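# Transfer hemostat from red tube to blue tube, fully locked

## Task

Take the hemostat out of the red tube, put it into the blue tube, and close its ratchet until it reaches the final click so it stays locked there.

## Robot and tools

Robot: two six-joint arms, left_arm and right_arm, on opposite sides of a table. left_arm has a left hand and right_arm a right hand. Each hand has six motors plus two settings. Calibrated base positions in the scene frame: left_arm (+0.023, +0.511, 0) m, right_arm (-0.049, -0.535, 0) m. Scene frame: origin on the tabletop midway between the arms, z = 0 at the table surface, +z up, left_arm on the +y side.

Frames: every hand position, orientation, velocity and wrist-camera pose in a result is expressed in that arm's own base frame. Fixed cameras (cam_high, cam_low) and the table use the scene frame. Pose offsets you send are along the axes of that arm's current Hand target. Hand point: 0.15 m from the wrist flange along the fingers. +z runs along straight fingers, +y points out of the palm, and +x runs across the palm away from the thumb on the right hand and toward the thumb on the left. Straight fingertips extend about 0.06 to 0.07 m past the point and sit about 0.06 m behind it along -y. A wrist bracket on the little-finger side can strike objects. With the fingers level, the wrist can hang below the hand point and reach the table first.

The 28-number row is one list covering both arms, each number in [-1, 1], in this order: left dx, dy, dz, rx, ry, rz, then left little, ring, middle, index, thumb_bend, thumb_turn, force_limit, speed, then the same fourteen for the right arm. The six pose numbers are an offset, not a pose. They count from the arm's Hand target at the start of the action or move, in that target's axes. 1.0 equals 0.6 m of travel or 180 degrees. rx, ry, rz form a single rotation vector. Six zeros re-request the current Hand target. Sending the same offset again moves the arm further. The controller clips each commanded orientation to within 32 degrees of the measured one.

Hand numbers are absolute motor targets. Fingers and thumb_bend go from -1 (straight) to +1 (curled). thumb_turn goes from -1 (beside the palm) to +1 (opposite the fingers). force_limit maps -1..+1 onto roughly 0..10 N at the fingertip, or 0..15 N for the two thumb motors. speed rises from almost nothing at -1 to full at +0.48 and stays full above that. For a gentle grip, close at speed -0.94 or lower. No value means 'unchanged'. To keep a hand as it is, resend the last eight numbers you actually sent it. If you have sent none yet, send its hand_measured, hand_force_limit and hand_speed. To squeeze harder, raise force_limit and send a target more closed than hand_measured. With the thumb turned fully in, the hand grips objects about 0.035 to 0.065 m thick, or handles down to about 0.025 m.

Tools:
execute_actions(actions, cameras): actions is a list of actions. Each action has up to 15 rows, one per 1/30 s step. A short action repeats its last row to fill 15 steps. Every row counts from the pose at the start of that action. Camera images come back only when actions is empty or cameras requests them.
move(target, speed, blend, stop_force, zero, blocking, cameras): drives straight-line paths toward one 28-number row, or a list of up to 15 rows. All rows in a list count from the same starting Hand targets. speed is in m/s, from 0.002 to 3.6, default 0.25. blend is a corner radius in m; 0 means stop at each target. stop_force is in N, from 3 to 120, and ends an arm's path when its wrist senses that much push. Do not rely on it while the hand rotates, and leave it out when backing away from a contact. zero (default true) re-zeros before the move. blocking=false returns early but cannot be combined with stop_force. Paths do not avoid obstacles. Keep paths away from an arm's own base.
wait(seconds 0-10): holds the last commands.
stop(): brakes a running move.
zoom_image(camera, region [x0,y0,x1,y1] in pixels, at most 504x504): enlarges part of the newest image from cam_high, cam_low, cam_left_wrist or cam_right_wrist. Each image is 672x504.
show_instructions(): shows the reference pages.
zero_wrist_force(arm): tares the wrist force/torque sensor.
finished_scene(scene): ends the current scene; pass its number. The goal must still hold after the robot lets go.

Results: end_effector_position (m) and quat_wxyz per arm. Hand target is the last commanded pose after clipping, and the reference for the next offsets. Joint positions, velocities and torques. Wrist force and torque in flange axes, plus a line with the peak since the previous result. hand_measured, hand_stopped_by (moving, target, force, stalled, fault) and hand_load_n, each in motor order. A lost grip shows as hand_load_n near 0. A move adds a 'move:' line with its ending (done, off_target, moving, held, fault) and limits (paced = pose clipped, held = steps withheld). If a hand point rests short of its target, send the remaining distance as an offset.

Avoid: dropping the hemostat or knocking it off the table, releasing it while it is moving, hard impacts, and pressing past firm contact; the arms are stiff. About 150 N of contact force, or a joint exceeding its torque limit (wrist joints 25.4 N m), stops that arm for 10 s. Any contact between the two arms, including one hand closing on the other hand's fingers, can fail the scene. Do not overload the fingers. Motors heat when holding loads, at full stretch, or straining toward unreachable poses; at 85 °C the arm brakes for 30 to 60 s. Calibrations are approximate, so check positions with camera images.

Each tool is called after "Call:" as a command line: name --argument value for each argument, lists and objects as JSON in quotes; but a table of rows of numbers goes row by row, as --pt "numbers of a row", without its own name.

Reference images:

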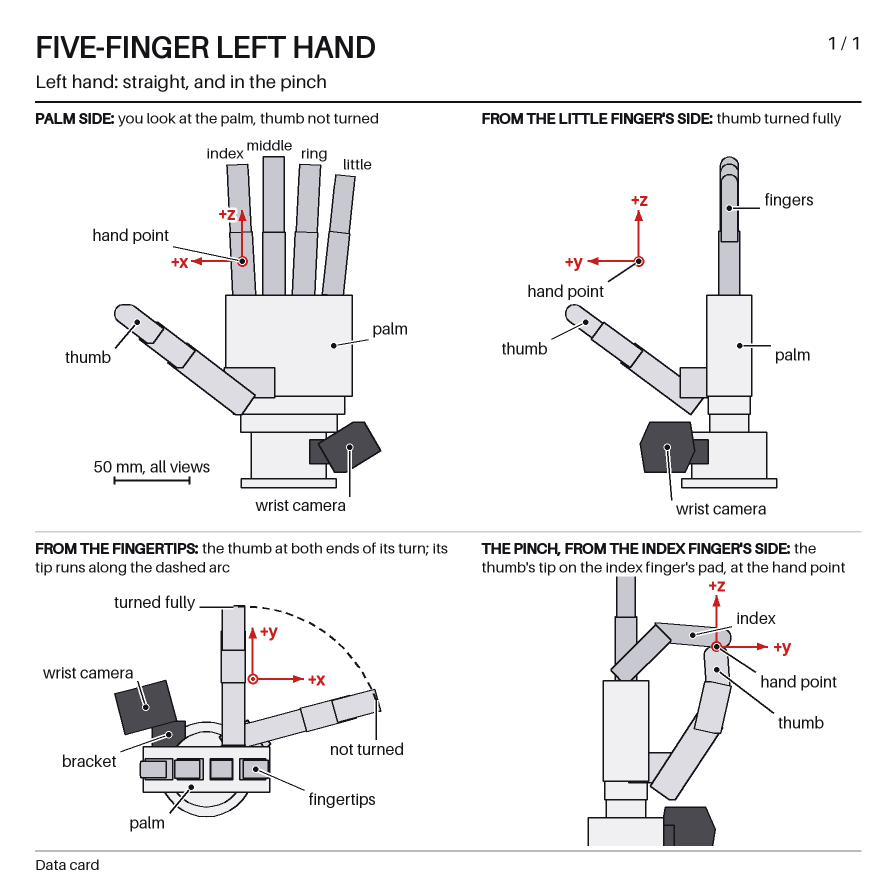

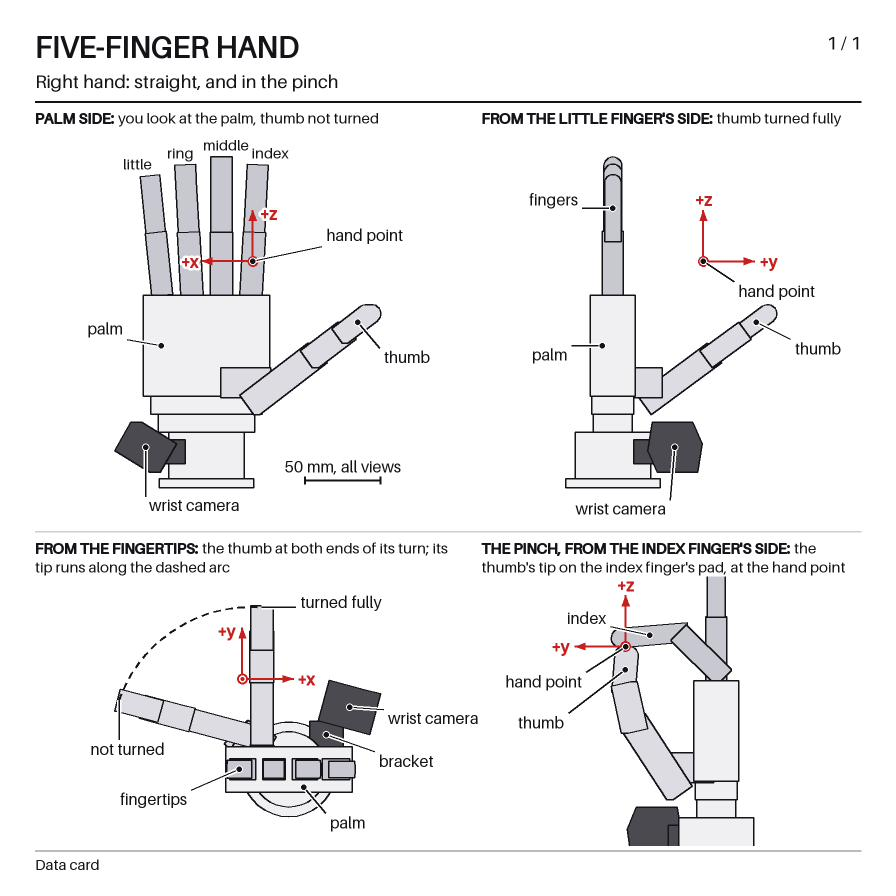

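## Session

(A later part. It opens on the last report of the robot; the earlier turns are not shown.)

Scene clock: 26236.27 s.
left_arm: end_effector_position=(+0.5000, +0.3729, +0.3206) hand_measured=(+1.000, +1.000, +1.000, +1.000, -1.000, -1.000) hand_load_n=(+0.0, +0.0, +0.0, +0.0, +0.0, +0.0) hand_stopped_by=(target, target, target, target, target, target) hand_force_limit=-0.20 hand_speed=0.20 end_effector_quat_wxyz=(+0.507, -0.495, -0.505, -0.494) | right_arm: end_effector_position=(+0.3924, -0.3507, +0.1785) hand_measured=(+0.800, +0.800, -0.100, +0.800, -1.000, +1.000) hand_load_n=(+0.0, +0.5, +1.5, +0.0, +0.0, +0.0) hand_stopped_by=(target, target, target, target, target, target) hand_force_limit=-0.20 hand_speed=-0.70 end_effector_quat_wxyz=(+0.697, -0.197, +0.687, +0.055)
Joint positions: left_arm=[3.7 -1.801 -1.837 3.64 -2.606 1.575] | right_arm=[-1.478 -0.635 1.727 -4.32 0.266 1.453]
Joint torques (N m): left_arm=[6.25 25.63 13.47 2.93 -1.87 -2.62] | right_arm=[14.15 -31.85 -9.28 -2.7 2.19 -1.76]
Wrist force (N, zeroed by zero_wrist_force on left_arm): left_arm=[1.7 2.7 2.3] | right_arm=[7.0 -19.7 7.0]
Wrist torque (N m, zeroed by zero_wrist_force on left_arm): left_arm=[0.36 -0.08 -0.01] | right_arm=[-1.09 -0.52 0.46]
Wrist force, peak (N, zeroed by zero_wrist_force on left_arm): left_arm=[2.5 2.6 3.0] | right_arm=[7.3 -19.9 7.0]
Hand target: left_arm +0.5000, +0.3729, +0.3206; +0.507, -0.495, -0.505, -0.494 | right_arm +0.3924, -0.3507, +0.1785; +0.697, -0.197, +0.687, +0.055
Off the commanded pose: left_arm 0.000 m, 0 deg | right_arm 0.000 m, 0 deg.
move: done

Call:
move --pt "-0.2343 -0.1842 -0.0338 0 0 0 1 1 1 1 -1 -1 -0.2 0.2 0 -0.0015 0 0 0 0 0.8 0.8 -0.1 0.8 -1 1 -0.2 -0.7" --pt "-0.2365 -0.1807 0.0745 0 0 0 1 1 1 1 -1 -1 -0.2 0.2 0 -0.0015 0 0 0 0 0.8 0.8 -0.1 0.8 -1 1 -0.2 -0.7" --speed '[0.15,0.08]' --blend '[0.02,0]' --cameras '["cam_left_wrist"]'

Scene clock: 26247.93 s.
left_arm: end_effector_position=(+0.3901, +0.4153, +0.1790) hand_measured=(+1.000, +1.000, +1.000, +1.000, -1.000, -1.000) hand_load_n=(+0.0, +0.0, +0.0, +0.0, +0.0, +0.0) hand_stopped_by=(target, target, target, target, target, target) hand_force_limit=-0.20 hand_speed=0.20 end_effector_quat_wxyz=(+0.507, -0.495, -0.505, -0.494) | right_arm: end_effector_position=(+0.3927, -0.3515, +0.1787) hand_measured=(+0.800, +0.800, -0.100, +0.800, -1.000, +1.000) hand_load_n=(+0.0, +0.5, +1.0, +0.5, +0.0, -0.5) hand_stopped_by=(target, target, target, target, target, target) hand_force_limit=-0.20 hand_speed=-0.70 end_effector_quat_wxyz=(+0.697, -0.197, +0.687, +0.055)
Joint positions: left_arm=[3.96 -1.866 -2.235 4.103 -2.346 1.575] | right_arm=[-1.477 -0.635 1.725 -4.318 0.266 1.453]
Joint torques (N m): left_arm=[-12.34 32.69 -0.77 3.26 -1.81 -2.75] | right_arm=[7.88 -31.76 -21.76 3.64 -4.79 1.16]
Wrist force (N, zeroed by zero_wrist_force on left_arm): left_arm=[2.1 2.7 2.5] | right_arm=[0.2 17.3 0.6]
Wrist torque (N m, zeroed by zero_wrist_force on left_arm): left_arm=[0.36 -0.13 -0.10] | right_arm=[0.68 -0.25 1.22]
Wrist force, peak (N, zeroed by zero_wrist_force on left_arm): left_arm=[3.1 3.7 2.2] | right_arm=[6.9 -20.1 7.0]
Hand target: left_arm +0.3902, +0.4152, +0.1790; +0.507, -0.495, -0.505, -0.494 | right_arm +0.3927, -0.3515, +0.1787; +0.697, -0.197, +0.687, +0.055
Off the commanded pose: left_arm 0.000 m, 0 deg | right_arm 0.000 m, 0 deg.
move: done
camera_calibration:
cam_left_wrist: T_world_to_cam=[[-0.969427, -0.0135161, 0.245009, 0.3367], [0.23261, -0.368539, 0.90004, -0.0780802], [0.0781303, 0.929514, 0.360416, -0.366567], [0, 0, 0, 1]] pos_world=[0.373208, 0.316505, 0.119898]
Images, in order (width x height): cam_left_wrist 672x504.

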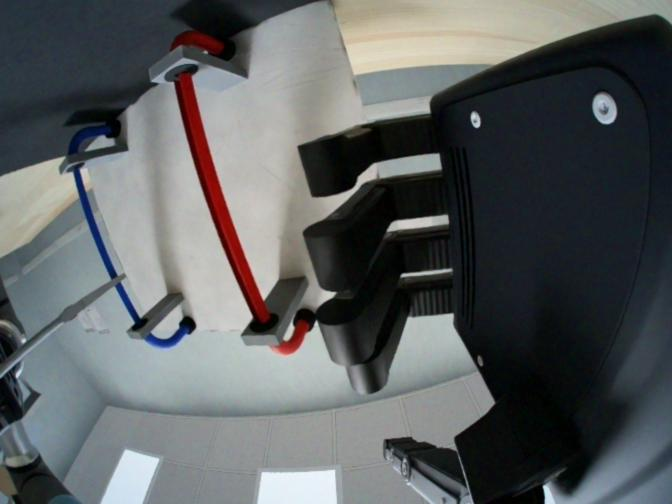

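Call:
zoom_image --camera "cam_left_wrist" --region '[160, 40, 260, 160]'

Call:
zoom_image --camera "cam_left_wrist" --region '[200, 200, 320, 350]'

Call:
zoom_image --camera "cam_left_wrist" --region '[50, 140, 200, 350]'

Scaled by 4.200 from the camera's 672x504 image, which has a finer 960x720 frame.

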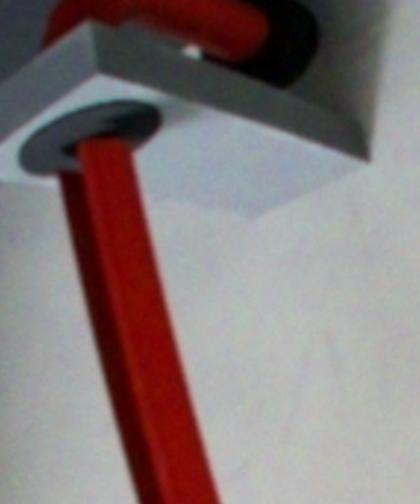

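Scaled by 3.360 from the camera's 672x504 image, which has a finer 960x720 frame.

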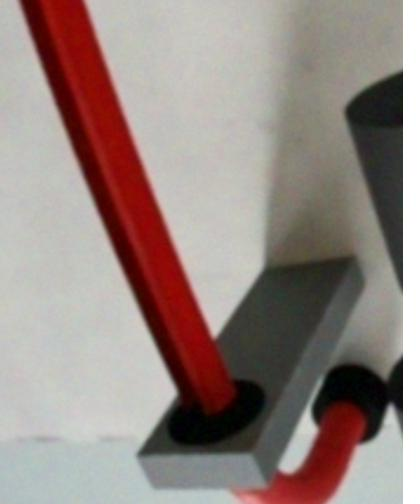

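Scaled by 2.400 from the camera's 672x504 image, which has a finer 960x720 frame.

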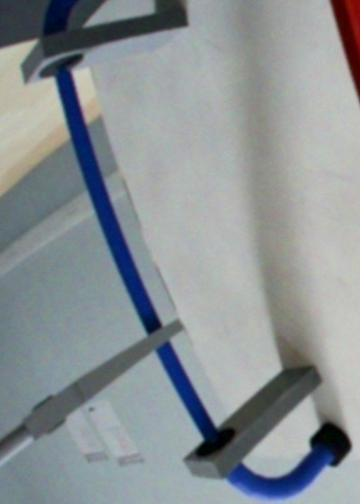

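Call:
move --pt "0 0 -0.1 0 0 0 1 1 1 1 -1 -1 -0.2 0.2 0 0 0 0 0 0 0.8 0.8 -0.1 0.8 -1 1 -0.2 -0.7" --pt "0.0162 0.0999 -0.0757 0.0833 0 0 1 1 1 1 -1 -1 -0.2 0.2 0 0 0 0 0 0 0.8 0.8 -0.1 0.8 -1 1 -0.2 -0.7" --speed 0.1 --blend '[0.01,0]' --cameras '["cam_left_wrist"]'

Scene clock: 26463.23 s.
left_arm: end_effector_position=(+0.4512, +0.3711, +0.1885) hand_measured=(+1.000, +1.000, +1.000, +1.000, -1.000, -1.000) hand_load_n=(+0.0, +0.0, +0.0, +0.0, +0.0, -0.5) hand_stopped_by=(target, target, target, target, target, target) hand_force_limit=-0.20 hand_speed=0.20 end_effector_quat_wxyz=(+0.567, -0.424, -0.565, -0.424) | right_arm: end_effector_position=(+0.3927, -0.3515, +0.1787) hand_measured=(+0.800, +0.800, -0.100, +0.800, -1.000, +1.000) hand_load_n=(+0.0, +0.0, +1.0, +0.0, -0.5, -0.5) hand_stopped_by=(target, target, target, target, target, target) hand_force_limit=-0.20 hand_speed=-0.70 end_effector_quat_wxyz=(+0.697, -0.197, +0.687, +0.055)
Joint positions: left_arm=[3.666 -2.032 -1.926 3.965 -2.902 1.58] | right_arm=[-1.477 -0.635 1.725 -4.318 0.266 1.453]
Joint torques (N m): left_arm=[11.44 32.81 11.23 2.41 -0.93 0.12] | right_arm=[-3.73 -33.88 -21.44 3.45 -4.58 1.37]
Wrist force (N, zeroed by zero_wrist_force on left_arm): left_arm=[1.9 2.9 2.2] | right_arm=[0.1 17.2 0.7]
Wrist torque (N m, zeroed by zero_wrist_force on left_arm): left_arm=[0.44 -0.04 0.04] | right_arm=[0.66 -0.26 1.22]
Wrist force, peak (N, zeroed by zero_wrist_force on left_arm): left_arm=[2.6 3.4 2.7] | right_arm=[0.0 17.6 0.8]
Hand target: left_arm +0.4512, +0.3712, +0.1885; +0.567, -0.424, -0.565, -0.424 | right_arm +0.3927, -0.3515, +0.1787; +0.697, -0.197, +0.687, +0.055
Off the commanded pose: left_arm 0.000 m, 0 deg | right_arm 0.000 m, 0 deg.
move: done
camera_calibration:
cam_left_wrist: T_world_to_cam=[[-0.93312, -0.263603, 0.244541, 0.469473], [0.319643, -0.296675, 0.899895, -0.183085], [-0.164666, 0.917876, 0.361093, -0.220008], [0, 0, 0, 1]] pos_world=[0.460369, 0.271378, 0.129395]
Images, in order (width x height): cam_left_wrist 672x504.

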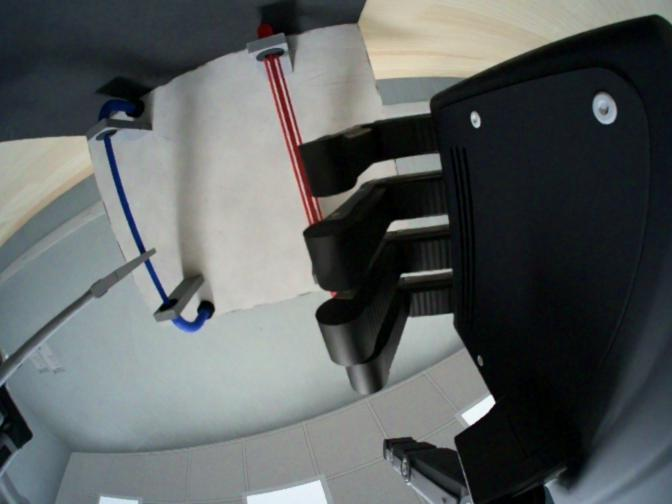

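Call:
zoom_image --camera "cam_left_wrist" --region '[240, 30, 310, 130]'

Call:
zoom_image --camera "cam_left_wrist" --region '[260, 110, 330, 230]'

Scaled by 5.040 from the camera's 672x504 image, which has a finer 960x720 frame.

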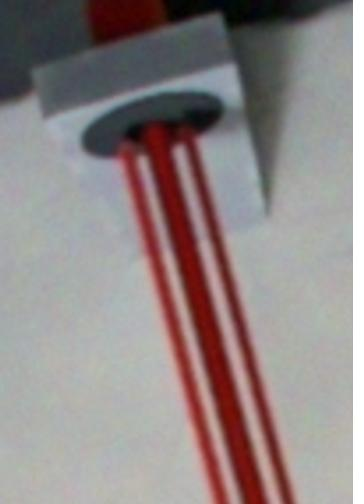

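Scaled by 4.200 from the camera's 672x504 image, which has a finer 960x720 frame.

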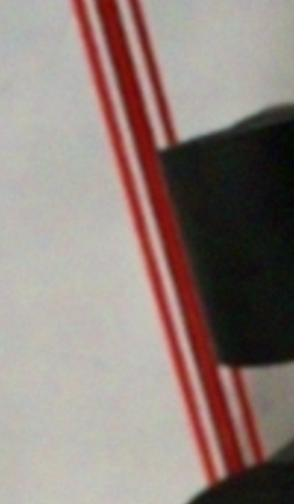

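Call:
move --pt "0 -0.15 -0.05 -0.0833 0 0 1 1 1 1 -1 -1 -0.2 0.2 0 0 0 0 0 0 0.8 0.8 -0.1 0.8 -1 1 -0.2 -0.7" --speed 0.12 --cameras '["cam_left_wrist"]'

Call:
zoom_image --camera "cam_left_wrist" --region '[150, 60, 300, 200]'

Scene clock: 26573.47 s.
left_arm: end_effector_position=(+0.3732, +0.3172, +0.1887) hand_measured=(+1.000, +1.000, +1.000, +1.000, -1.000, -1.000) hand_load_n=(+0.0, +0.0, +0.0, +0.0, +0.0, +0.0) hand_stopped_by=(target, target, target, target, target, target) hand_force_limit=-0.20 hand_speed=0.20 end_effector_quat_wxyz=(+0.507, -0.495, -0.505, -0.494) | right_arm: end_effector_position=(+0.3927, -0.3515, +0.1787) hand_measured=(+0.800, +0.800, -0.100, +0.800, -1.000, +1.000) hand_load_n=(+0.0, +0.5, +1.0, +0.0, +0.0, +0.0) hand_stopped_by=(target, target, target, target, target, target) hand_force_limit=-0.20 hand_speed=-0.70 end_effector_quat_wxyz=(+0.697, -0.197, +0.687, +0.055)
Joint positions: left_arm=[3.767 -1.748 -2.363 4.113 -2.54 1.575] | right_arm=[-1.477 -0.635 1.725 -4.318 0.266 1.453]
Joint torques (N m): left_arm=[-11.59 25.17 4.08 -0.99 0.89 0.91] | right_arm=[-11.49 -36.12 -23.51 3.58 -4.51 1.14]
Wrist force (N, zeroed by zero_wrist_force on left_arm): left_arm=[2.4 3.4 2.4] | right_arm=[0.2 17.2 0.6]
Wrist torque (N m, zeroed by zero_wrist_force on left_arm): left_arm=[0.45 -0.17 -0.13] | right_arm=[0.66 -0.24 1.21]
Wrist force, peak (N, zeroed by zero_wrist_force on left_arm): left_arm=[2.1 4.2 2.5] | right_arm=[0.2 17.6 0.6]
Hand target: left_arm +0.3732, +0.3171, +0.1887; +0.507, -0.495, -0.505, -0.494 | right_arm +0.3927, -0.3515, +0.1787; +0.697, -0.197, +0.687, +0.055
Off the commanded pose: left_arm 0.000 m, 0 deg | right_arm 0.000 m, 0 deg.
move: done
camera_calibration:
cam_left_wrist: T_world_to_cam=[[-0.969444, -0.0137186, 0.244929, 0.316676], [0.232606, -0.36858, 0.900024, -0.118984], [0.0779286, 0.929495, 0.360508, -0.277586], [0, 0, 0, 1]] pos_world=[0.356308, 0.218504, 0.129597]
Images, in order (width x height): cam_left_wrist 672x504.

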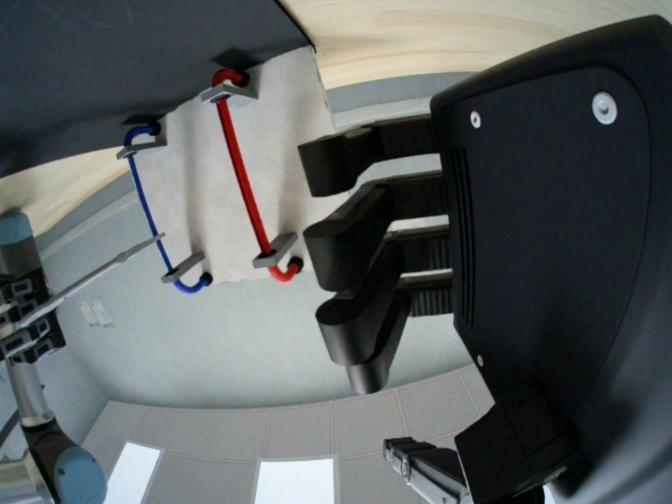

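Scaled by 3.360 from the camera's 672x504 image, which has a finer 960x720 frame.

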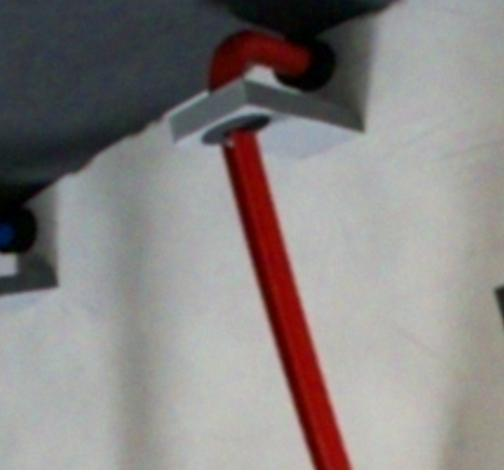

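Call:
move --pt "0.15 -0.02 0 0 0 0 1 1 1 1 -1 -1 -0.2 0.2 0 0 0 0 0 0 0.8 0.8 -0.1 0.8 -1 1 -0.2 -0.7" --pt "0.2188 0.2055 0.0858 0 0 0 1 1 1 1 -1 -1 -0.2 0.2 0 0 0 0 0 0 0.8 0.8 -0.1 0.8 -1 1 -0.2 -0.7" --speed 0.2 --blend '[0.02,0]'

Call:
move --target '[0,0,0,0.0072,-0.4443,-0.1222,-1,-1,-1,-1,-1,1,-0.2,0.2, 0,0,0,0,0,0,0.8,0.8,-0.1,0.8,-1,1,-0.2,-0.7]' --speed 0.25

Scene clock: 26731.83 s.
left_arm: end_effector_position=(+0.4956, +0.3712, +0.3196) hand_measured=(+1.000, +1.000, +1.000, +1.000, -1.000, -1.000) hand_load_n=(+0.0, +0.0, +0.0, +0.0, +0.0, +0.0) hand_stopped_by=(target, target, target, target, target, target) hand_force_limit=-0.20 hand_speed=0.20 end_effector_quat_wxyz=(+0.507, -0.495, -0.505, -0.494) | right_arm: end_effector_position=(+0.3927, -0.3515, +0.1787) hand_measured=(+0.800, +0.800, -0.100, +0.800, -1.000, +1.000) hand_load_n=(+0.0, +0.0, +1.0, +0.0, +0.0, +0.0) hand_stopped_by=(target, target, target, target, target, target) hand_force_limit=-0.20 hand_speed=-0.70 end_effector_quat_wxyz=(+0.697, -0.197, +0.687, +0.055)
Joint positions: left_arm=[3.702 -1.792 -1.852 3.645 -2.604 1.575] | right_arm=[-1.477 -0.635 1.725 -4.318 0.266 1.453]
Joint torques (N m): left_arm=[12.81 20.4 30.78 1.99 1.63 0.18] | right_arm=[-11.97 -38.72 -20.66 3.54 -4.55 1.05]
Wrist force (N, zeroed by zero_wrist_force on left_arm): left_arm=[1.8 2.7 2.2] | right_arm=[0.3 17.1 0.8]
Wrist torque (N m, zeroed by zero_wrist_force on left_arm): left_arm=[0.36 -0.09 0.03] | right_arm=[0.65 -0.27 1.22]
Wrist force, peak (N, zeroed by zero_wrist_force on left_arm): left_arm=[2.4 4.7 2.6] | right_arm=[0.3 17.5 0.8]
Hand target: left_arm +0.4956, +0.3713, +0.3197; +0.507, -0.495, -0.505, -0.494 | right_arm +0.3927, -0.3515, +0.1787; +0.697, -0.197, +0.687, +0.055
Off the commanded pose: left_arm 0.000 m, 0 deg | right_arm 0.000 m, 0 deg.
move: done

Scene clock: 26735.20 s.
left_arm: end_effector_position=(+0.4957, +0.3714, +0.3197) hand_measured=(-1.000, -1.000, -1.000, -1.000, -1.000, +1.000) hand_load_n=(+0.0, +0.0, +0.0, +0.0, +0.0, +0.0) hand_stopped_by=(target, target, target, target, target, target) hand_force_limit=-0.20 hand_speed=0.20 end_effector_quat_wxyz=(+0.024, +0.592, +0.794, +0.138) | right_arm: end_effector_position=(+0.3927, -0.3515, +0.1787) hand_measured=(+0.800, +0.800, -0.100, +0.800, -1.000, +1.000) hand_load_n=(+0.0, +0.5, +1.0, +0.0, +0.0, +0.0) hand_stopped_by=(target, target, target, target, target, target) hand_force_limit=-0.20 hand_speed=-0.70 end_effector_quat_wxyz=(+0.697, -0.197, +0.687, +0.055)
Joint positions: left_arm=[4.03 -1.986 -1.111 1.805 -1.534 0.594] | right_arm=[-1.477 -0.635 1.725 -4.318 0.266 1.453]
Joint torques (N m): left_arm=[-6.3 40.87 5.18 -2.79 1.19 -2.86] | right_arm=[-10.32 -39.61 -21.12 3.33 -4.6 0.94]
Wrist force (N, zeroed by zero_wrist_force on left_arm): left_arm=[1.5 1.3 1.7] | right_arm=[0.0 17.3 0.8]
Wrist torque (N m, zeroed by zero_wrist_force on left_arm): left_arm=[0.07 -0.15 -0.11] | right_arm=[0.67 -0.22 1.21]
Wrist force, peak (N, zeroed by zero_wrist_force on left_arm): left_arm=[2.0 3.1 2.3] | right_arm=[0.3 17.5 0.8]
Hand target: left_arm +0.4956, +0.3713, +0.3197; +0.024, +0.592, +0.794, +0.138 | right_arm +0.3927, -0.3515, +0.1787; +0.697, -0.197, +0.687, +0.055
Off the commanded pose: left_arm 0.000 m, 0 deg | right_arm 0.000 m, 0 deg.
move: done

Call:
move --pt "-0.0346 0.1285 0.155 0 0 0 -1 -1 -1 -1 -1 1 -0.2 0.2 0 0 0 0 0 0 0.8 0.8 -0.1 0.8 -1 1 -0.2 -0.7" --pt "-0.0563 0.0833 0.3277 0 0 0 -1 -1 -1 -1 -1 1 -0.2 0.2 0 0 0 0 0 0 0.8 0.8 -0.1 0.8 -1 1 -0.2 -0.7" --speed '[0.2,0.1]' --blend '[0.02,0]' --cameras '["cam_left_wrist"]'

Call:
zoom_image --camera "cam_left_wrist" --region '[170, 180, 290, 280]'

Scene clock: 26749.37 s.
left_arm: end_effector_position=(+0.5920, +0.3897, +0.1389) hand_measured=(-1.000, -1.000, -1.000, -1.000, -1.000, +1.000) hand_load_n=(+0.0, +0.0, +0.0, +0.0, +0.0, +0.0) hand_stopped_by=(target, target, target, target, target, target) hand_force_limit=-0.20 hand_speed=0.20 end_effector_quat_wxyz=(+0.024, +0.592, +0.794, +0.138) | right_arm: end_effector_position=(+0.3927, -0.3515, +0.1787) hand_measured=(+0.800, +0.800, -0.100, +0.800, -1.000, +1.000) hand_load_n=(+0.0, +0.5, +0.5, +0.0, +0.0, +0.0) hand_stopped_by=(target, target, target, target, target, target) hand_force_limit=-0.20 hand_speed=-0.70 end_effector_quat_wxyz=(+0.697, -0.197, +0.687, +0.055)
Joint positions: left_arm=[3.916 -2.281 -1.109 2.1 -1.566 0.484] | right_arm=[-1.477 -0.635 1.725 -4.318 0.266 1.453]
Joint torques (N m): left_arm=[10.94 51.74 26.78 -1.87 1.53 2.53] | right_arm=[-11.04 -43.09 -20.51 3.53 -4.43 1.11]
Wrist force (N, zeroed by zero_wrist_force on left_arm): left_arm=[1.7 2.0 1.3] | right_arm=[0.4 17.3 0.8]
Wrist torque (N m, zeroed by zero_wrist_force on left_arm): left_arm=[0.17 -0.18 -0.15] | right_arm=[0.67 -0.27 1.23]
Wrist force, peak (N, zeroed by zero_wrist_force on left_arm): left_arm=[1.1 2.8 1.7] | right_arm=[0.2 17.5 0.7]
Hand target: left_arm +0.5920, +0.3898, +0.1389; +0.024, +0.592, +0.794, +0.138 | right_arm +0.3927, -0.3515, +0.1787; +0.697, -0.197, +0.687, +0.055
Off the commanded pose: left_arm 0.000 m, 0 deg | right_arm 0.000 m, 0 deg.
move: done
camera_calibration:
cam_left_wrist: T_world_to_cam=[[-0.975518, -0.0224053, -0.218776, 0.613293], [-0.137111, 0.83975, 0.525376, -0.298411], [0.171946, 0.54251, -0.822263, -0.084623], [0, 0, 0, 1]] pos_world=[0.571914, 0.310241, 0.22137]
Images, in order (width x height): cam_left_wrist 672x504.

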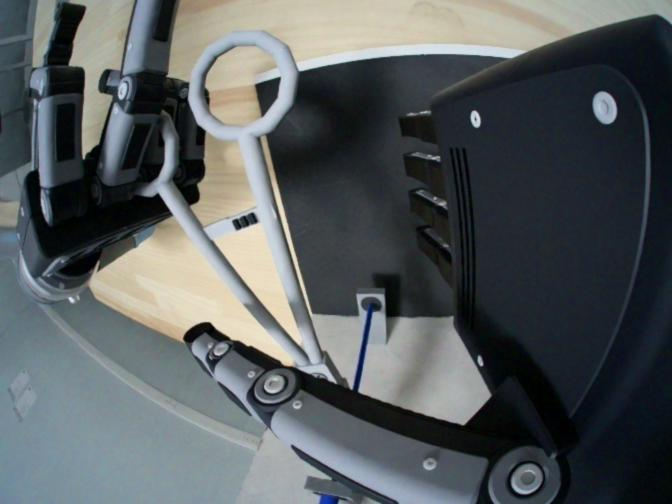

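Scaled by 4.200 from the camera's 672x504 image, which has a finer 960x720 frame.

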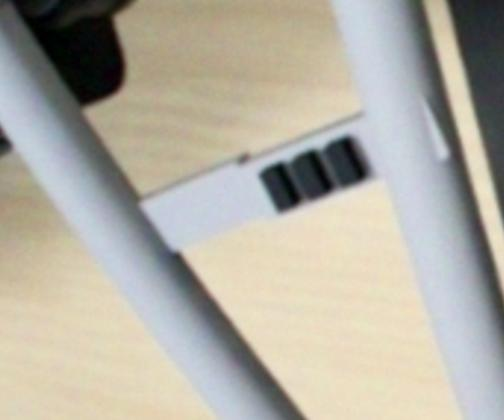

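Call:
move --target '[-0.002,0.0655,0.017,0,0,0,-1,-1,-1,-1,-1,1,-0.2,0.2, 0,0,0,0,0,0,0.8,0.8,-0.1,0.8,-1,1,-0.2,-0.7]' --speed 0.04 --stop_force 5

Call:
move --target '[-0.0012,0.025,0.006,0,0,0,-1,-1,-1,-1,-1,1,-0.2,0.2, 0,0,0,0,0,0,0.8,0.8,-0.1,0.8,-1,1,-0.2,-0.7]' --speed 0.01 --stop_force 4 --cameras '["cam_left_wrist"]'

Call:
zoom_image --camera "cam_left_wrist" --region '[280, 120, 440, 240]'

Scene clock: 26765.93 s.
left_arm: end_effector_position=(+0.6311, +0.4008, +0.1387) hand_measured=(-1.000, -1.000, -1.000, -1.000, -1.000, +1.000) hand_load_n=(+0.0, +0.0, +0.0, +0.0, +0.0, +0.0) hand_stopped_by=(target, target, target, target, target, target) hand_force_limit=-0.20 hand_speed=0.20 end_effector_quat_wxyz=(+0.024, +0.592, +0.794, +0.138) | right_arm: end_effector_position=(+0.3927, -0.3515, +0.1787) hand_measured=(+0.800, +0.800, -0.100, +0.800, -1.000, +1.000) hand_load_n=(+0.0, +0.0, +1.0, +0.0, +0.0, +0.0) hand_stopped_by=(target, target, target, target, target, target) hand_force_limit=-0.20 hand_speed=-0.70 end_effector_quat_wxyz=(+0.697, -0.197, +0.687, +0.055)
Joint positions: left_arm=[3.884 -2.391 -0.916 2.017 -1.575 0.453] | right_arm=[-1.477 -0.635 1.725 -4.318 0.266 1.453]
Joint torques (N m): left_arm=[12.44 57.33 5.33 0.42 0.58 2.69] | right_arm=[-11.75 -44.14 -21.77 3.21 -4.38 1.32]
Wrist force (N, zeroed by zero_wrist_force on left_arm): left_arm=[1.2 1.6 1.2] | right_arm=[0.2 17.2 0.7]
Wrist torque (N m, zeroed by zero_wrist_force on left_arm): left_arm=[0.14 -0.13 -0.02] | right_arm=[0.66 -0.26 1.22]
Wrist force, peak (N, zeroed by zero_wrist_force on left_arm): left_arm=[1.7 1.8 1.9] | right_arm=[0.3 17.5 0.9]
Hand target: left_arm +0.6311, +0.4008, +0.1387; +0.024, +0.592, +0.794, +0.138 | right_arm +0.3927, -0.3515, +0.1787; +0.697, -0.197, +0.687, +0.055
Off the commanded pose: left_arm 0.000 m, 0 deg | right_arm 0.000 m, 0 deg.
move: done

Scene clock: 26767.33 s.
left_arm: end_effector_position=(+0.6345, +0.4018, +0.1387) hand_measured=(-1.000, -1.000, -1.000, -1.000, -1.000, +1.000) hand_load_n=(+0.0, +0.0, +0.0, +0.0, +0.0, +0.0) hand_stopped_by=(target, target, target, target, target, target) hand_force_limit=-0.20 hand_speed=0.20 end_effector_quat_wxyz=(+0.024, +0.592, +0.794, +0.138) | right_arm: end_effector_position=(+0.3927, -0.3515, +0.1787) hand_measured=(+0.800, +0.800, -0.100, +0.800, -1.000, +1.000) hand_load_n=(+0.0, +0.5, +0.5, +0.0, +0.0, +0.0) hand_stopped_by=(target, target, target, target, target, target) hand_force_limit=-0.20 hand_speed=-0.70 end_effector_quat_wxyz=(+0.697, -0.197, +0.687, +0.055)
Joint positions: left_arm=[3.881 -2.401 -0.898 2.008 -1.575 0.451] | right_arm=[-1.477 -0.635 1.725 -4.318 0.266 1.453]
Joint torques (N m): left_arm=[9.14 57.78 4.24 0.17 2.48 2.69] | right_arm=[-3 -44.18 -21.04 3.36 -4.41 1.42]
Wrist force (N, zeroed by zero_wrist_force on left_arm): left_arm=[5.0 -1.1 1.2] | right_arm=[0.0 18.3 -2.2]
Wrist torque (N m, zeroed by zero_wrist_force on left_arm): left_arm=[-0.03 -0.26 0.33] | right_arm=[0.88 -0.17 1.23]
Wrist force, peak (N, zeroed by zero_wrist_force on left_arm): left_arm=[6.6 -4.1 1.1] | right_arm=[-0.2 18.5 -2.9]
Hand target: left_arm +0.6345, +0.4018, +0.1387; +0.024, +0.592, +0.794, +0.138 (not the last commanded pose) | right_arm +0.3927, -0.3515, +0.1787; +0.697, -0.197, +0.687, +0.055
Off the commanded pose: left_arm 0.012 m, 0 deg | right_arm 0.000 m, 0 deg.
move: contact (left_arm)
camera_calibration:
cam_left_wrist: T_world_to_cam=[[-0.975472, -0.0224852, -0.21897, 0.655018], [-0.137318, 0.839635, 0.525507, -0.30242], [0.172039, 0.542686, -0.822128, -0.0987489], [0, 0, 0, 1]] pos_world=[0.614413, 0.32224, 0.221169]
Images, in order (width x height): cam_left_wrist 672x504.

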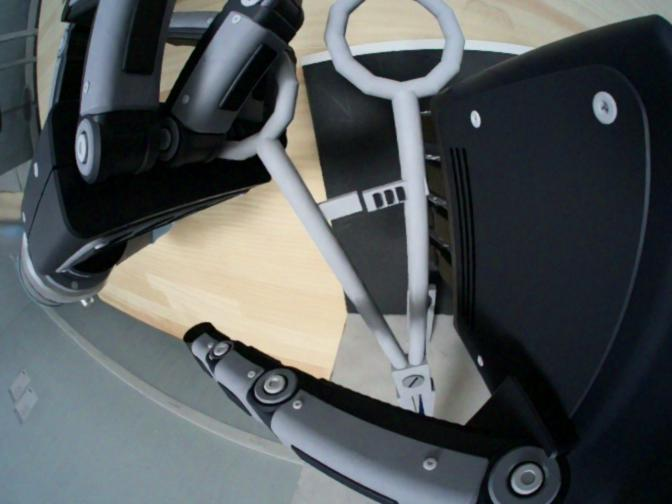

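Scaled by 3.150 from the camera's 672x504 image, which has a finer 960x720 frame.

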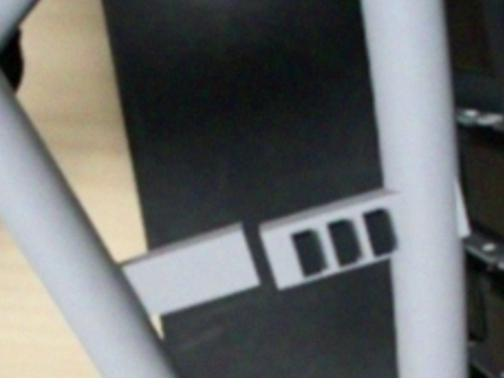

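Call:
move --target '[0,0,0,0,0,0,-1,-1,-1,-1,-1,1,-0.2,0.2, 0,0,0.02,0,0,0,0.8,0.8,-0.1,0.8,-1,1,-0.2,-0.7]' --speed 0.008 --stop_force 14 --cameras '["cam_left_wrist"]'

Call:
zoom_image --camera "cam_left_wrist" --region '[280, 120, 440, 240]'

Scene clock: 26790.03 s.
left_arm: end_effector_position=(+0.6344, +0.4018, +0.1387) hand_measured=(-1.000, -1.000, -1.000, -1.000, -1.000, +1.000) hand_load_n=(+0.0, +0.0, +0.0, +0.0, +0.0, +0.0) hand_stopped_by=(target, target, target, target, target, target) hand_force_limit=-0.20 hand_speed=0.20 end_effector_quat_wxyz=(+0.024, +0.592, +0.794, +0.138) | right_arm: end_effector_position=(+0.3947, -0.3507, +0.1787) hand_measured=(+0.800, +0.800, -0.100, +0.800, -1.000, +1.000) hand_load_n=(+0.0, +0.0, +0.5, +0.0, +0.0, +0.0) hand_stopped_by=(target, target, target, target, target, target) hand_force_limit=-0.20 hand_speed=-0.70 end_effector_quat_wxyz=(+0.697, -0.197, +0.687, +0.055)
Joint positions: left_arm=[3.881 -2.401 -0.898 2.008 -1.575 0.451] | right_arm=[-1.473 -0.635 1.724 -4.319 0.262 1.455]
Joint torques (N m): left_arm=[-25.16 57.88 14.79 0.51 5.81 0.68] | right_arm=[-6.62 -55.94 -8.33 3.17 -1.43 -2.15]
Wrist force (N, zeroed by zero_wrist_force on left_arm): left_arm=[17.2 -12.6 1.2] | right_arm=[-2.2 20.9 -12.5]
Wrist torque (N m, zeroed by zero_wrist_force on left_arm): left_arm=[-0.63 -0.70 1.66] | right_arm=[1.44 0.21 1.09]
Wrist force, peak (N, zeroed by zero_wrist_force on left_arm): left_arm=[17.9 -18.8 0.7] | right_arm=[-3.2 22.4 -18.0]
Hand target: left_arm +0.6345, +0.4018, +0.1387; +0.024, +0.592, +0.794, +0.138 | right_arm +0.3947, -0.3507, +0.1787; +0.697, -0.197, +0.687, +0.055 (not the last commanded pose)
Off the commanded pose: left_arm 0.000 m, 0 deg | right_arm 0.010 m, 0 deg.
move: contact (right_arm)
camera_calibration:
cam_left_wrist: T_world_to_cam=[[-0.975472, -0.0224852, -0.21897, 0.655021], [-0.137318, 0.839635, 0.525507, -0.302504], [0.172039, 0.542686, -0.822128, -0.0988031], [0, 0, 0, 1]] pos_world=[0.614413, 0.32234, 0.221169]
Images, in order (width x height): cam_left_wrist 672x504.

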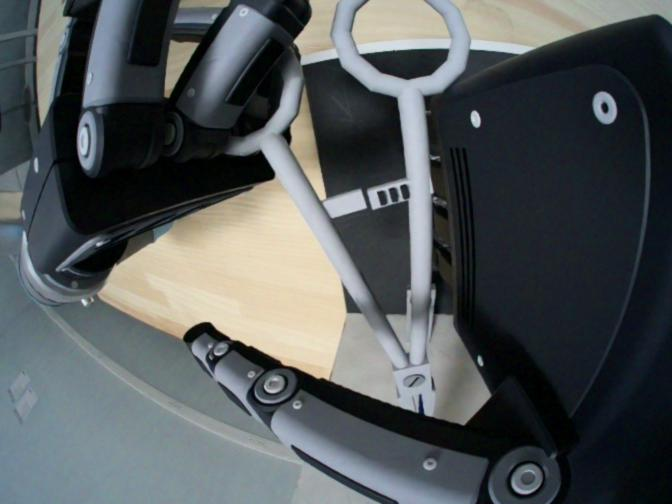

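Scaled by 3.150 from the camera's 672x504 image, which has a finer 960x720 frame.

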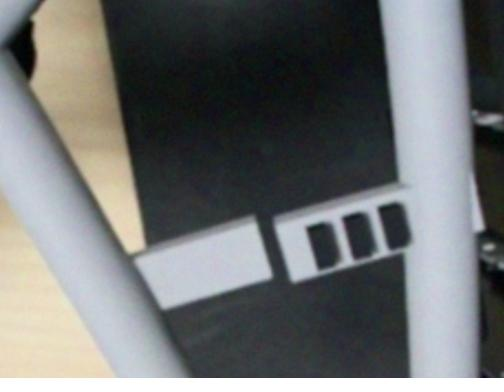

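Call:
move --target '[0,0,0,0,0,0,-1,-1,-1,-1,-1,1,-0.2,0.2, 0,0.002,0,0,0,0,0.8,0.8,-0.1,0.8,-1,1,-0.2,-0.7]' --speed 0.005

Scene clock: 26799.70 s.
left_arm: end_effector_position=(+0.6345, +0.4018, +0.1387) hand_measured=(-1.000, -1.000, -1.000, -1.000, -1.000, +1.000) hand_load_n=(+0.0, +0.0, +0.0, +0.0, -0.5, +0.0) hand_stopped_by=(target, target, target, target, target, target) hand_force_limit=-0.20 hand_speed=0.20 end_effector_quat_wxyz=(+0.024, +0.592, +0.794, +0.138) | right_arm: end_effector_position=(+0.3943, -0.3496, +0.1785) hand_measured=(+0.800, +0.800, -0.100, +0.800, -1.000, +1.000) hand_load_n=(+0.0, +0.5, +1.0, +0.0, +0.0, +0.0) hand_stopped_by=(target, target, target, target, target, target) hand_force_limit=-0.20 hand_speed=-0.70 end_effector_quat_wxyz=(+0.697, -0.197, +0.687, +0.055)
Joint positions: left_arm=[3.881 -2.401 -0.898 2.008 -1.575 0.451] | right_arm=[-1.474 -0.636 1.728 -4.321 0.262 1.455]
Joint torques (N m): left_arm=[-23.89 57.93 31.06 0.67 5.79 -2.93] | right_arm=[-0.5 -59 0.1 -3.58 6.15 -3.46]
Wrist force (N, zeroed by zero_wrist_force on left_arm): left_arm=[17.1 -12.6 1.9] | right_arm=[5.6 -20.7 -6.0]
Wrist torque (N m, zeroed by zero_wrist_force on left_arm): left_arm=[-0.61 -0.67 1.66] | right_arm=[-0.50 -0.14 0.25]
Wrist force, peak (N, zeroed by zero_wrist_force on left_arm): left_arm=[18.1 -12.8 0.9] | right_arm=[-1.8 21.1 -12.8]
Hand target: left_arm +0.6345, +0.4018, +0.1387; +0.024, +0.592, +0.794, +0.138 | right_arm +0.3943, -0.3496, +0.1785; +0.697, -0.197, +0.687, +0.055
Off the commanded pose: left_arm 0.000 m, 0 deg | right_arm 0.000 m, 0 deg.
move: done

Call:
move --target '[0.0016,0.0017,-0.0064,0,0,0,-1,-1,-1,-1,-1,1,-0.2,0.2, 0,-0.001,0.002,0,0,0,0.8,0.8,-0.1,0.8,-1,1,-0.2,-0.7]' --speed 0.004 --cameras '["cam_left_wrist"]'

Call:
zoom_image --camera "cam_left_wrist" --region '[280, 120, 440, 240]'

Scene clock: 26816.67 s.
left_arm: end_effector_position=(+0.6343, +0.4022, +0.1428) hand_measured=(-1.000, -1.000, -1.000, -1.000, -1.000, +1.000) hand_load_n=(+0.0, +0.0, +0.0, +0.0, +0.0, +0.0) hand_stopped_by=(target, target, target, target, target, target) hand_force_limit=-0.20 hand_speed=0.20 end_effector_quat_wxyz=(+0.024, +0.592, +0.794, +0.138) | right_arm: end_effector_position=(+0.3957, -0.3497, +0.1785) hand_measured=(+0.800, +0.800, -0.100, +0.800, -1.000, +1.000) hand_load_n=(+0.0, +0.5, +1.5, +0.0, +0.5, -0.5) hand_stopped_by=(target, target, target, target, target, target) hand_force_limit=-0.20 hand_speed=-0.70 end_effector_quat_wxyz=(+0.697, -0.197, +0.687, +0.055)
Joint positions: left_arm=[3.882 -2.399 -0.89 1.999 -1.575 0.451] | right_arm=[-1.471 -0.635 1.726 -4.321 0.26 1.455]
Joint torques (N m): left_arm=[2.33 61.22 31.21 -1.04 5.78 2.01] | right_arm=[17.65 -31.41 -20.04 2.82 -4.91 1.92]
Wrist force (N, zeroed by zero_wrist_force on left_arm): left_arm=[12.8 -18.9 5.9] | right_arm=[-4.8 15.1 -16.0]
Wrist torque (N m, zeroed by zero_wrist_force on left_arm): left_arm=[-1.08 -0.24 1.84] | right_arm=[1.62 0.21 1.00]
Wrist force, peak (N, zeroed by zero_wrist_force on left_arm): left_arm=[15.2 -20.2 4.3] | right_arm=[5.0 -21.4 -7.2]
Hand target: left_arm +0.6343, +0.4022, +0.1428; +0.024, +0.592, +0.794, +0.138 | right_arm +0.3957, -0.3498, +0.1785; +0.697, -0.197, +0.687, +0.055
Off the commanded pose: left_arm 0.000 m, 0 deg | right_arm 0.000 m, 0 deg.
move: done
camera_calibration:
cam_left_wrist: T_world_to_cam=[[-0.975472, -0.0224852, -0.21897, 0.65583], [-0.137318, 0.839635, 0.525507, -0.305008], [0.172039, 0.542686, -0.822128, -0.0956323], [0, 0, 0, 1]] pos_world=[0.614313, 0.32274, 0.225269]
Images, in order (width x height): cam_left_wrist 672x504.

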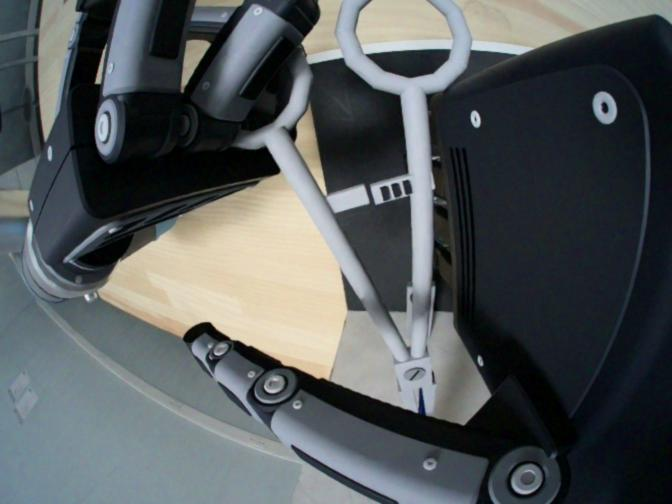

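Scaled by 3.150 from the camera's 672x504 image, which has a finer 960x720 frame.

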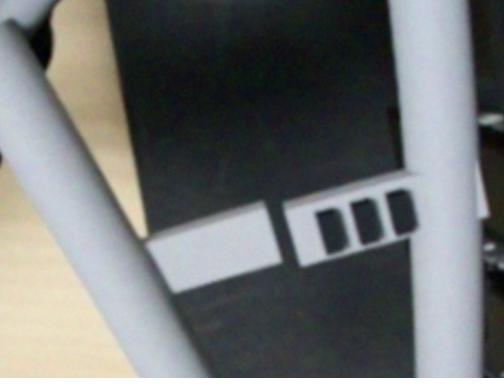

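Call:
move --target '[0.0012,0.0025,-0.0096,0,0,0,-1,-1,-1,-1,-1,1,-0.2,0.2, 0,0,0.002,0,0,0,0.8,0.8,-0.1,0.8,-1,1,-0.2,-0.7]' --speed 0.004 --cameras '["cam_left_wrist"]'

Call:
zoom_image --camera "cam_left_wrist" --region '[280, 120, 440, 240]'

Scene clock: 26830.30 s.
left_arm: end_effector_position=(+0.6344, +0.4022, +0.1488) hand_measured=(-1.000, -1.000, -1.000, -1.000, -1.000, +1.000) hand_load_n=(+0.0, +0.0, +0.0, +0.0, +0.0, +0.0) hand_stopped_by=(target, target, target, target, target, target) hand_force_limit=-0.20 hand_speed=0.20 end_effector_quat_wxyz=(+0.024, +0.592, +0.794, +0.138) | right_arm: end_effector_position=(+0.3968, -0.3493, +0.1785) hand_measured=(+0.800, +0.800, -0.100, +0.800, -1.000, +1.000) hand_load_n=(+0.0, +0.0, +1.5, +0.0, -0.5, -0.5) hand_stopped_by=(target, target, target, target, target, target) hand_force_limit=-0.20 hand_speed=-0.70 end_effector_quat_wxyz=(+0.697, -0.197, +0.687, +0.055)
Joint positions: left_arm=[3.882 -2.397 -0.879 1.986 -1.575 0.451] | right_arm=[-1.469 -0.635 1.726 -4.321 0.257 1.456]
Joint torques (N m): left_arm=[-26.89 58.28 25.78 -4.06 5.98 -2.64] | right_arm=[12.67 -32.73 -22.76 -0.65 -5.36 2.26]
Wrist force (N, zeroed by zero_wrist_force on left_arm): left_arm=[21.7 -3.9 4.9] | right_arm=[-3.3 18.7 -5.6]
Wrist torque (N m, zeroed by zero_wrist_force on left_arm): left_arm=[-0.26 -0.39 1.27] | right_arm=[1.14 0.09 0.95]
Wrist force, peak (N, zeroed by zero_wrist_force on left_arm): left_arm=[25.2 -2.6 5.0] | right_arm=[-5.7 17.3 -16.9]
Hand target: left_arm +0.6344, +0.4022, +0.1488; +0.024, +0.592, +0.794, +0.138 | right_arm +0.3968, -0.3493, +0.1785; +0.697, -0.197, +0.687, +0.055
Off the commanded pose: left_arm 0.000 m, 0 deg | right_arm 0.000 m, 0 deg.
move: done
camera_calibration:
cam_left_wrist: T_world_to_cam=[[-0.975472, -0.0224852, -0.21897, 0.657141], [-0.137318, 0.839635, 0.525507, -0.308077], [0.172039, 0.542686, -0.822128, -0.0906452], [0, 0, 0, 1]] pos_world=[0.614313, 0.32264, 0.231269]
Images, in order (width x height): cam_left_wrist 672x504.

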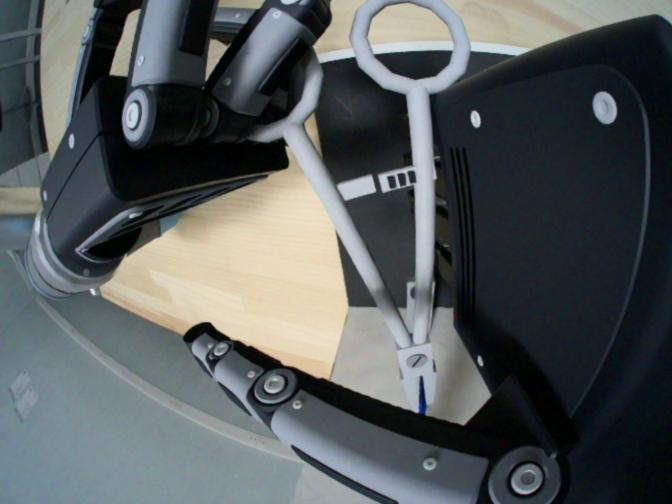

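Scaled by 3.150 from the camera's 672x504 image, which has a finer 960x720 frame.

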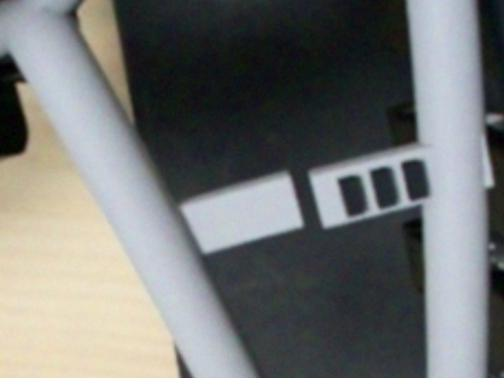

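Call:
move --pt "0 0 0 0 0 0 -1 -1 -1 -1 -1 1 -0.2 0.2 0 0.001 -0.006 0 0 0 0.8 0.8 -0.1 0.8 -1 1 -0.2 -0.7" --pt "0 -0.02 0 0 0 0 -1 -1 -1 -1 -1 1 -0.2 0.2 0 0.001 -0.006 0 0 0 0.8 0.8 -0.1 0.8 -1 1 -0.2 -0.7" --speed 0.01 --cameras '["cam_left_wrist"]'

Call:
zoom_image --camera "cam_left_wrist" --region '[280, 120, 440, 240]'

Scene clock: 26924.07 s.
left_arm: end_effector_position=(+0.6231, +0.3991, +0.1458) hand_measured=(-1.000, -1.000, -1.000, -1.000, -1.000, +1.000) hand_load_n=(+0.0, +0.0, +0.0, +0.0, +0.0, +0.0) hand_stopped_by=(target, target, target, target, target, target) hand_force_limit=-0.20 hand_speed=0.20 end_effector_quat_wxyz=(+0.024, +0.592, +0.794, +0.138) | right_arm: end_effector_position=(+0.3932, -0.3500, +0.1785) hand_measured=(+0.800, +0.800, -0.100, +0.800, -1.000, +1.000) hand_load_n=(+0.0, +0.0, +0.5, +0.0, +0.0, +0.0) hand_stopped_by=(target, target, target, target, target, target) hand_force_limit=-0.20 hand_speed=-0.70 end_effector_quat_wxyz=(+0.697, -0.197, +0.687, +0.055)
Joint positions: left_arm=[3.89 -2.364 -0.945 2.02 -1.573 0.46] | right_arm=[-1.476 -0.636 1.728 -4.321 0.264 1.454]
Joint torques (N m): left_arm=[5.77 43.7 29.97 -2.93 1.38 1.77] | right_arm=[13.3 -58.33 -12.32 -1.38 -0.31 0.42]
Wrist force (N, zeroed by zero_wrist_force on left_arm): left_arm=[1.3 1.0 1.6] | right_arm=[4.5 -10.4 5.9]
Wrist torque (N m, zeroed by zero_wrist_force on left_arm): left_arm=[0.02 -0.14 -0.09] | right_arm=[-0.86 -0.36 0.51]
Wrist force, peak (N, zeroed by zero_wrist_force on left_arm): left_arm=[22.1 -3.9 5.0] | right_arm=[-3.2 18.8 -5.7]
Hand target: left_arm +0.6232, +0.3991, +0.1458; +0.024, +0.592, +0.794, +0.138 | right_arm +0.3932, -0.3500, +0.1785; +0.697, -0.197, +0.687, +0.055
Off the commanded pose: left_arm 0.000 m, 0 deg | right_arm 0.000 m, 0 deg.
move: done
camera_calibration:
cam_left_wrist: T_world_to_cam=[[-0.975472, -0.0224852, -0.21897, 0.645489], [-0.137318, 0.839635, 0.525507, -0.305436], [0.172039, 0.542686, -0.822128, -0.0895025], [0, 0, 0, 1]] pos_world=[0.603113, 0.31954, 0.228269]
Images, in order (width x height): cam_left_wrist 672x504.

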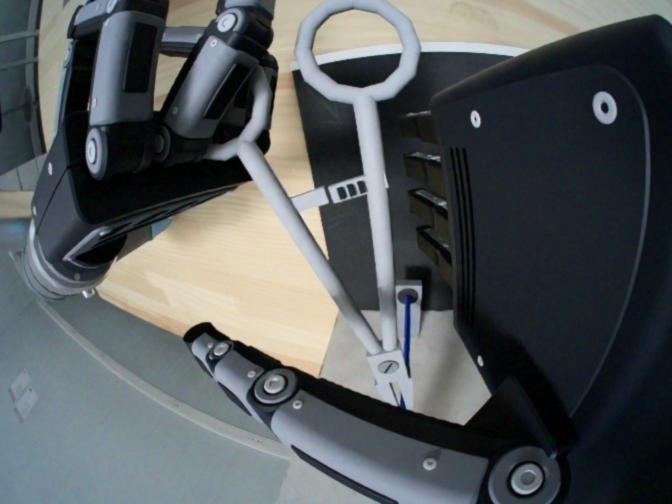

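Scaled by 3.150 from the camera's 672x504 image, which has a finer 960x720 frame.

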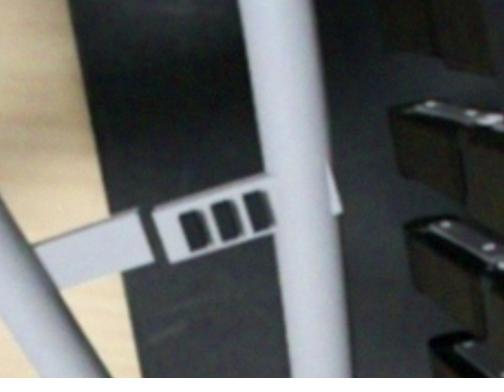

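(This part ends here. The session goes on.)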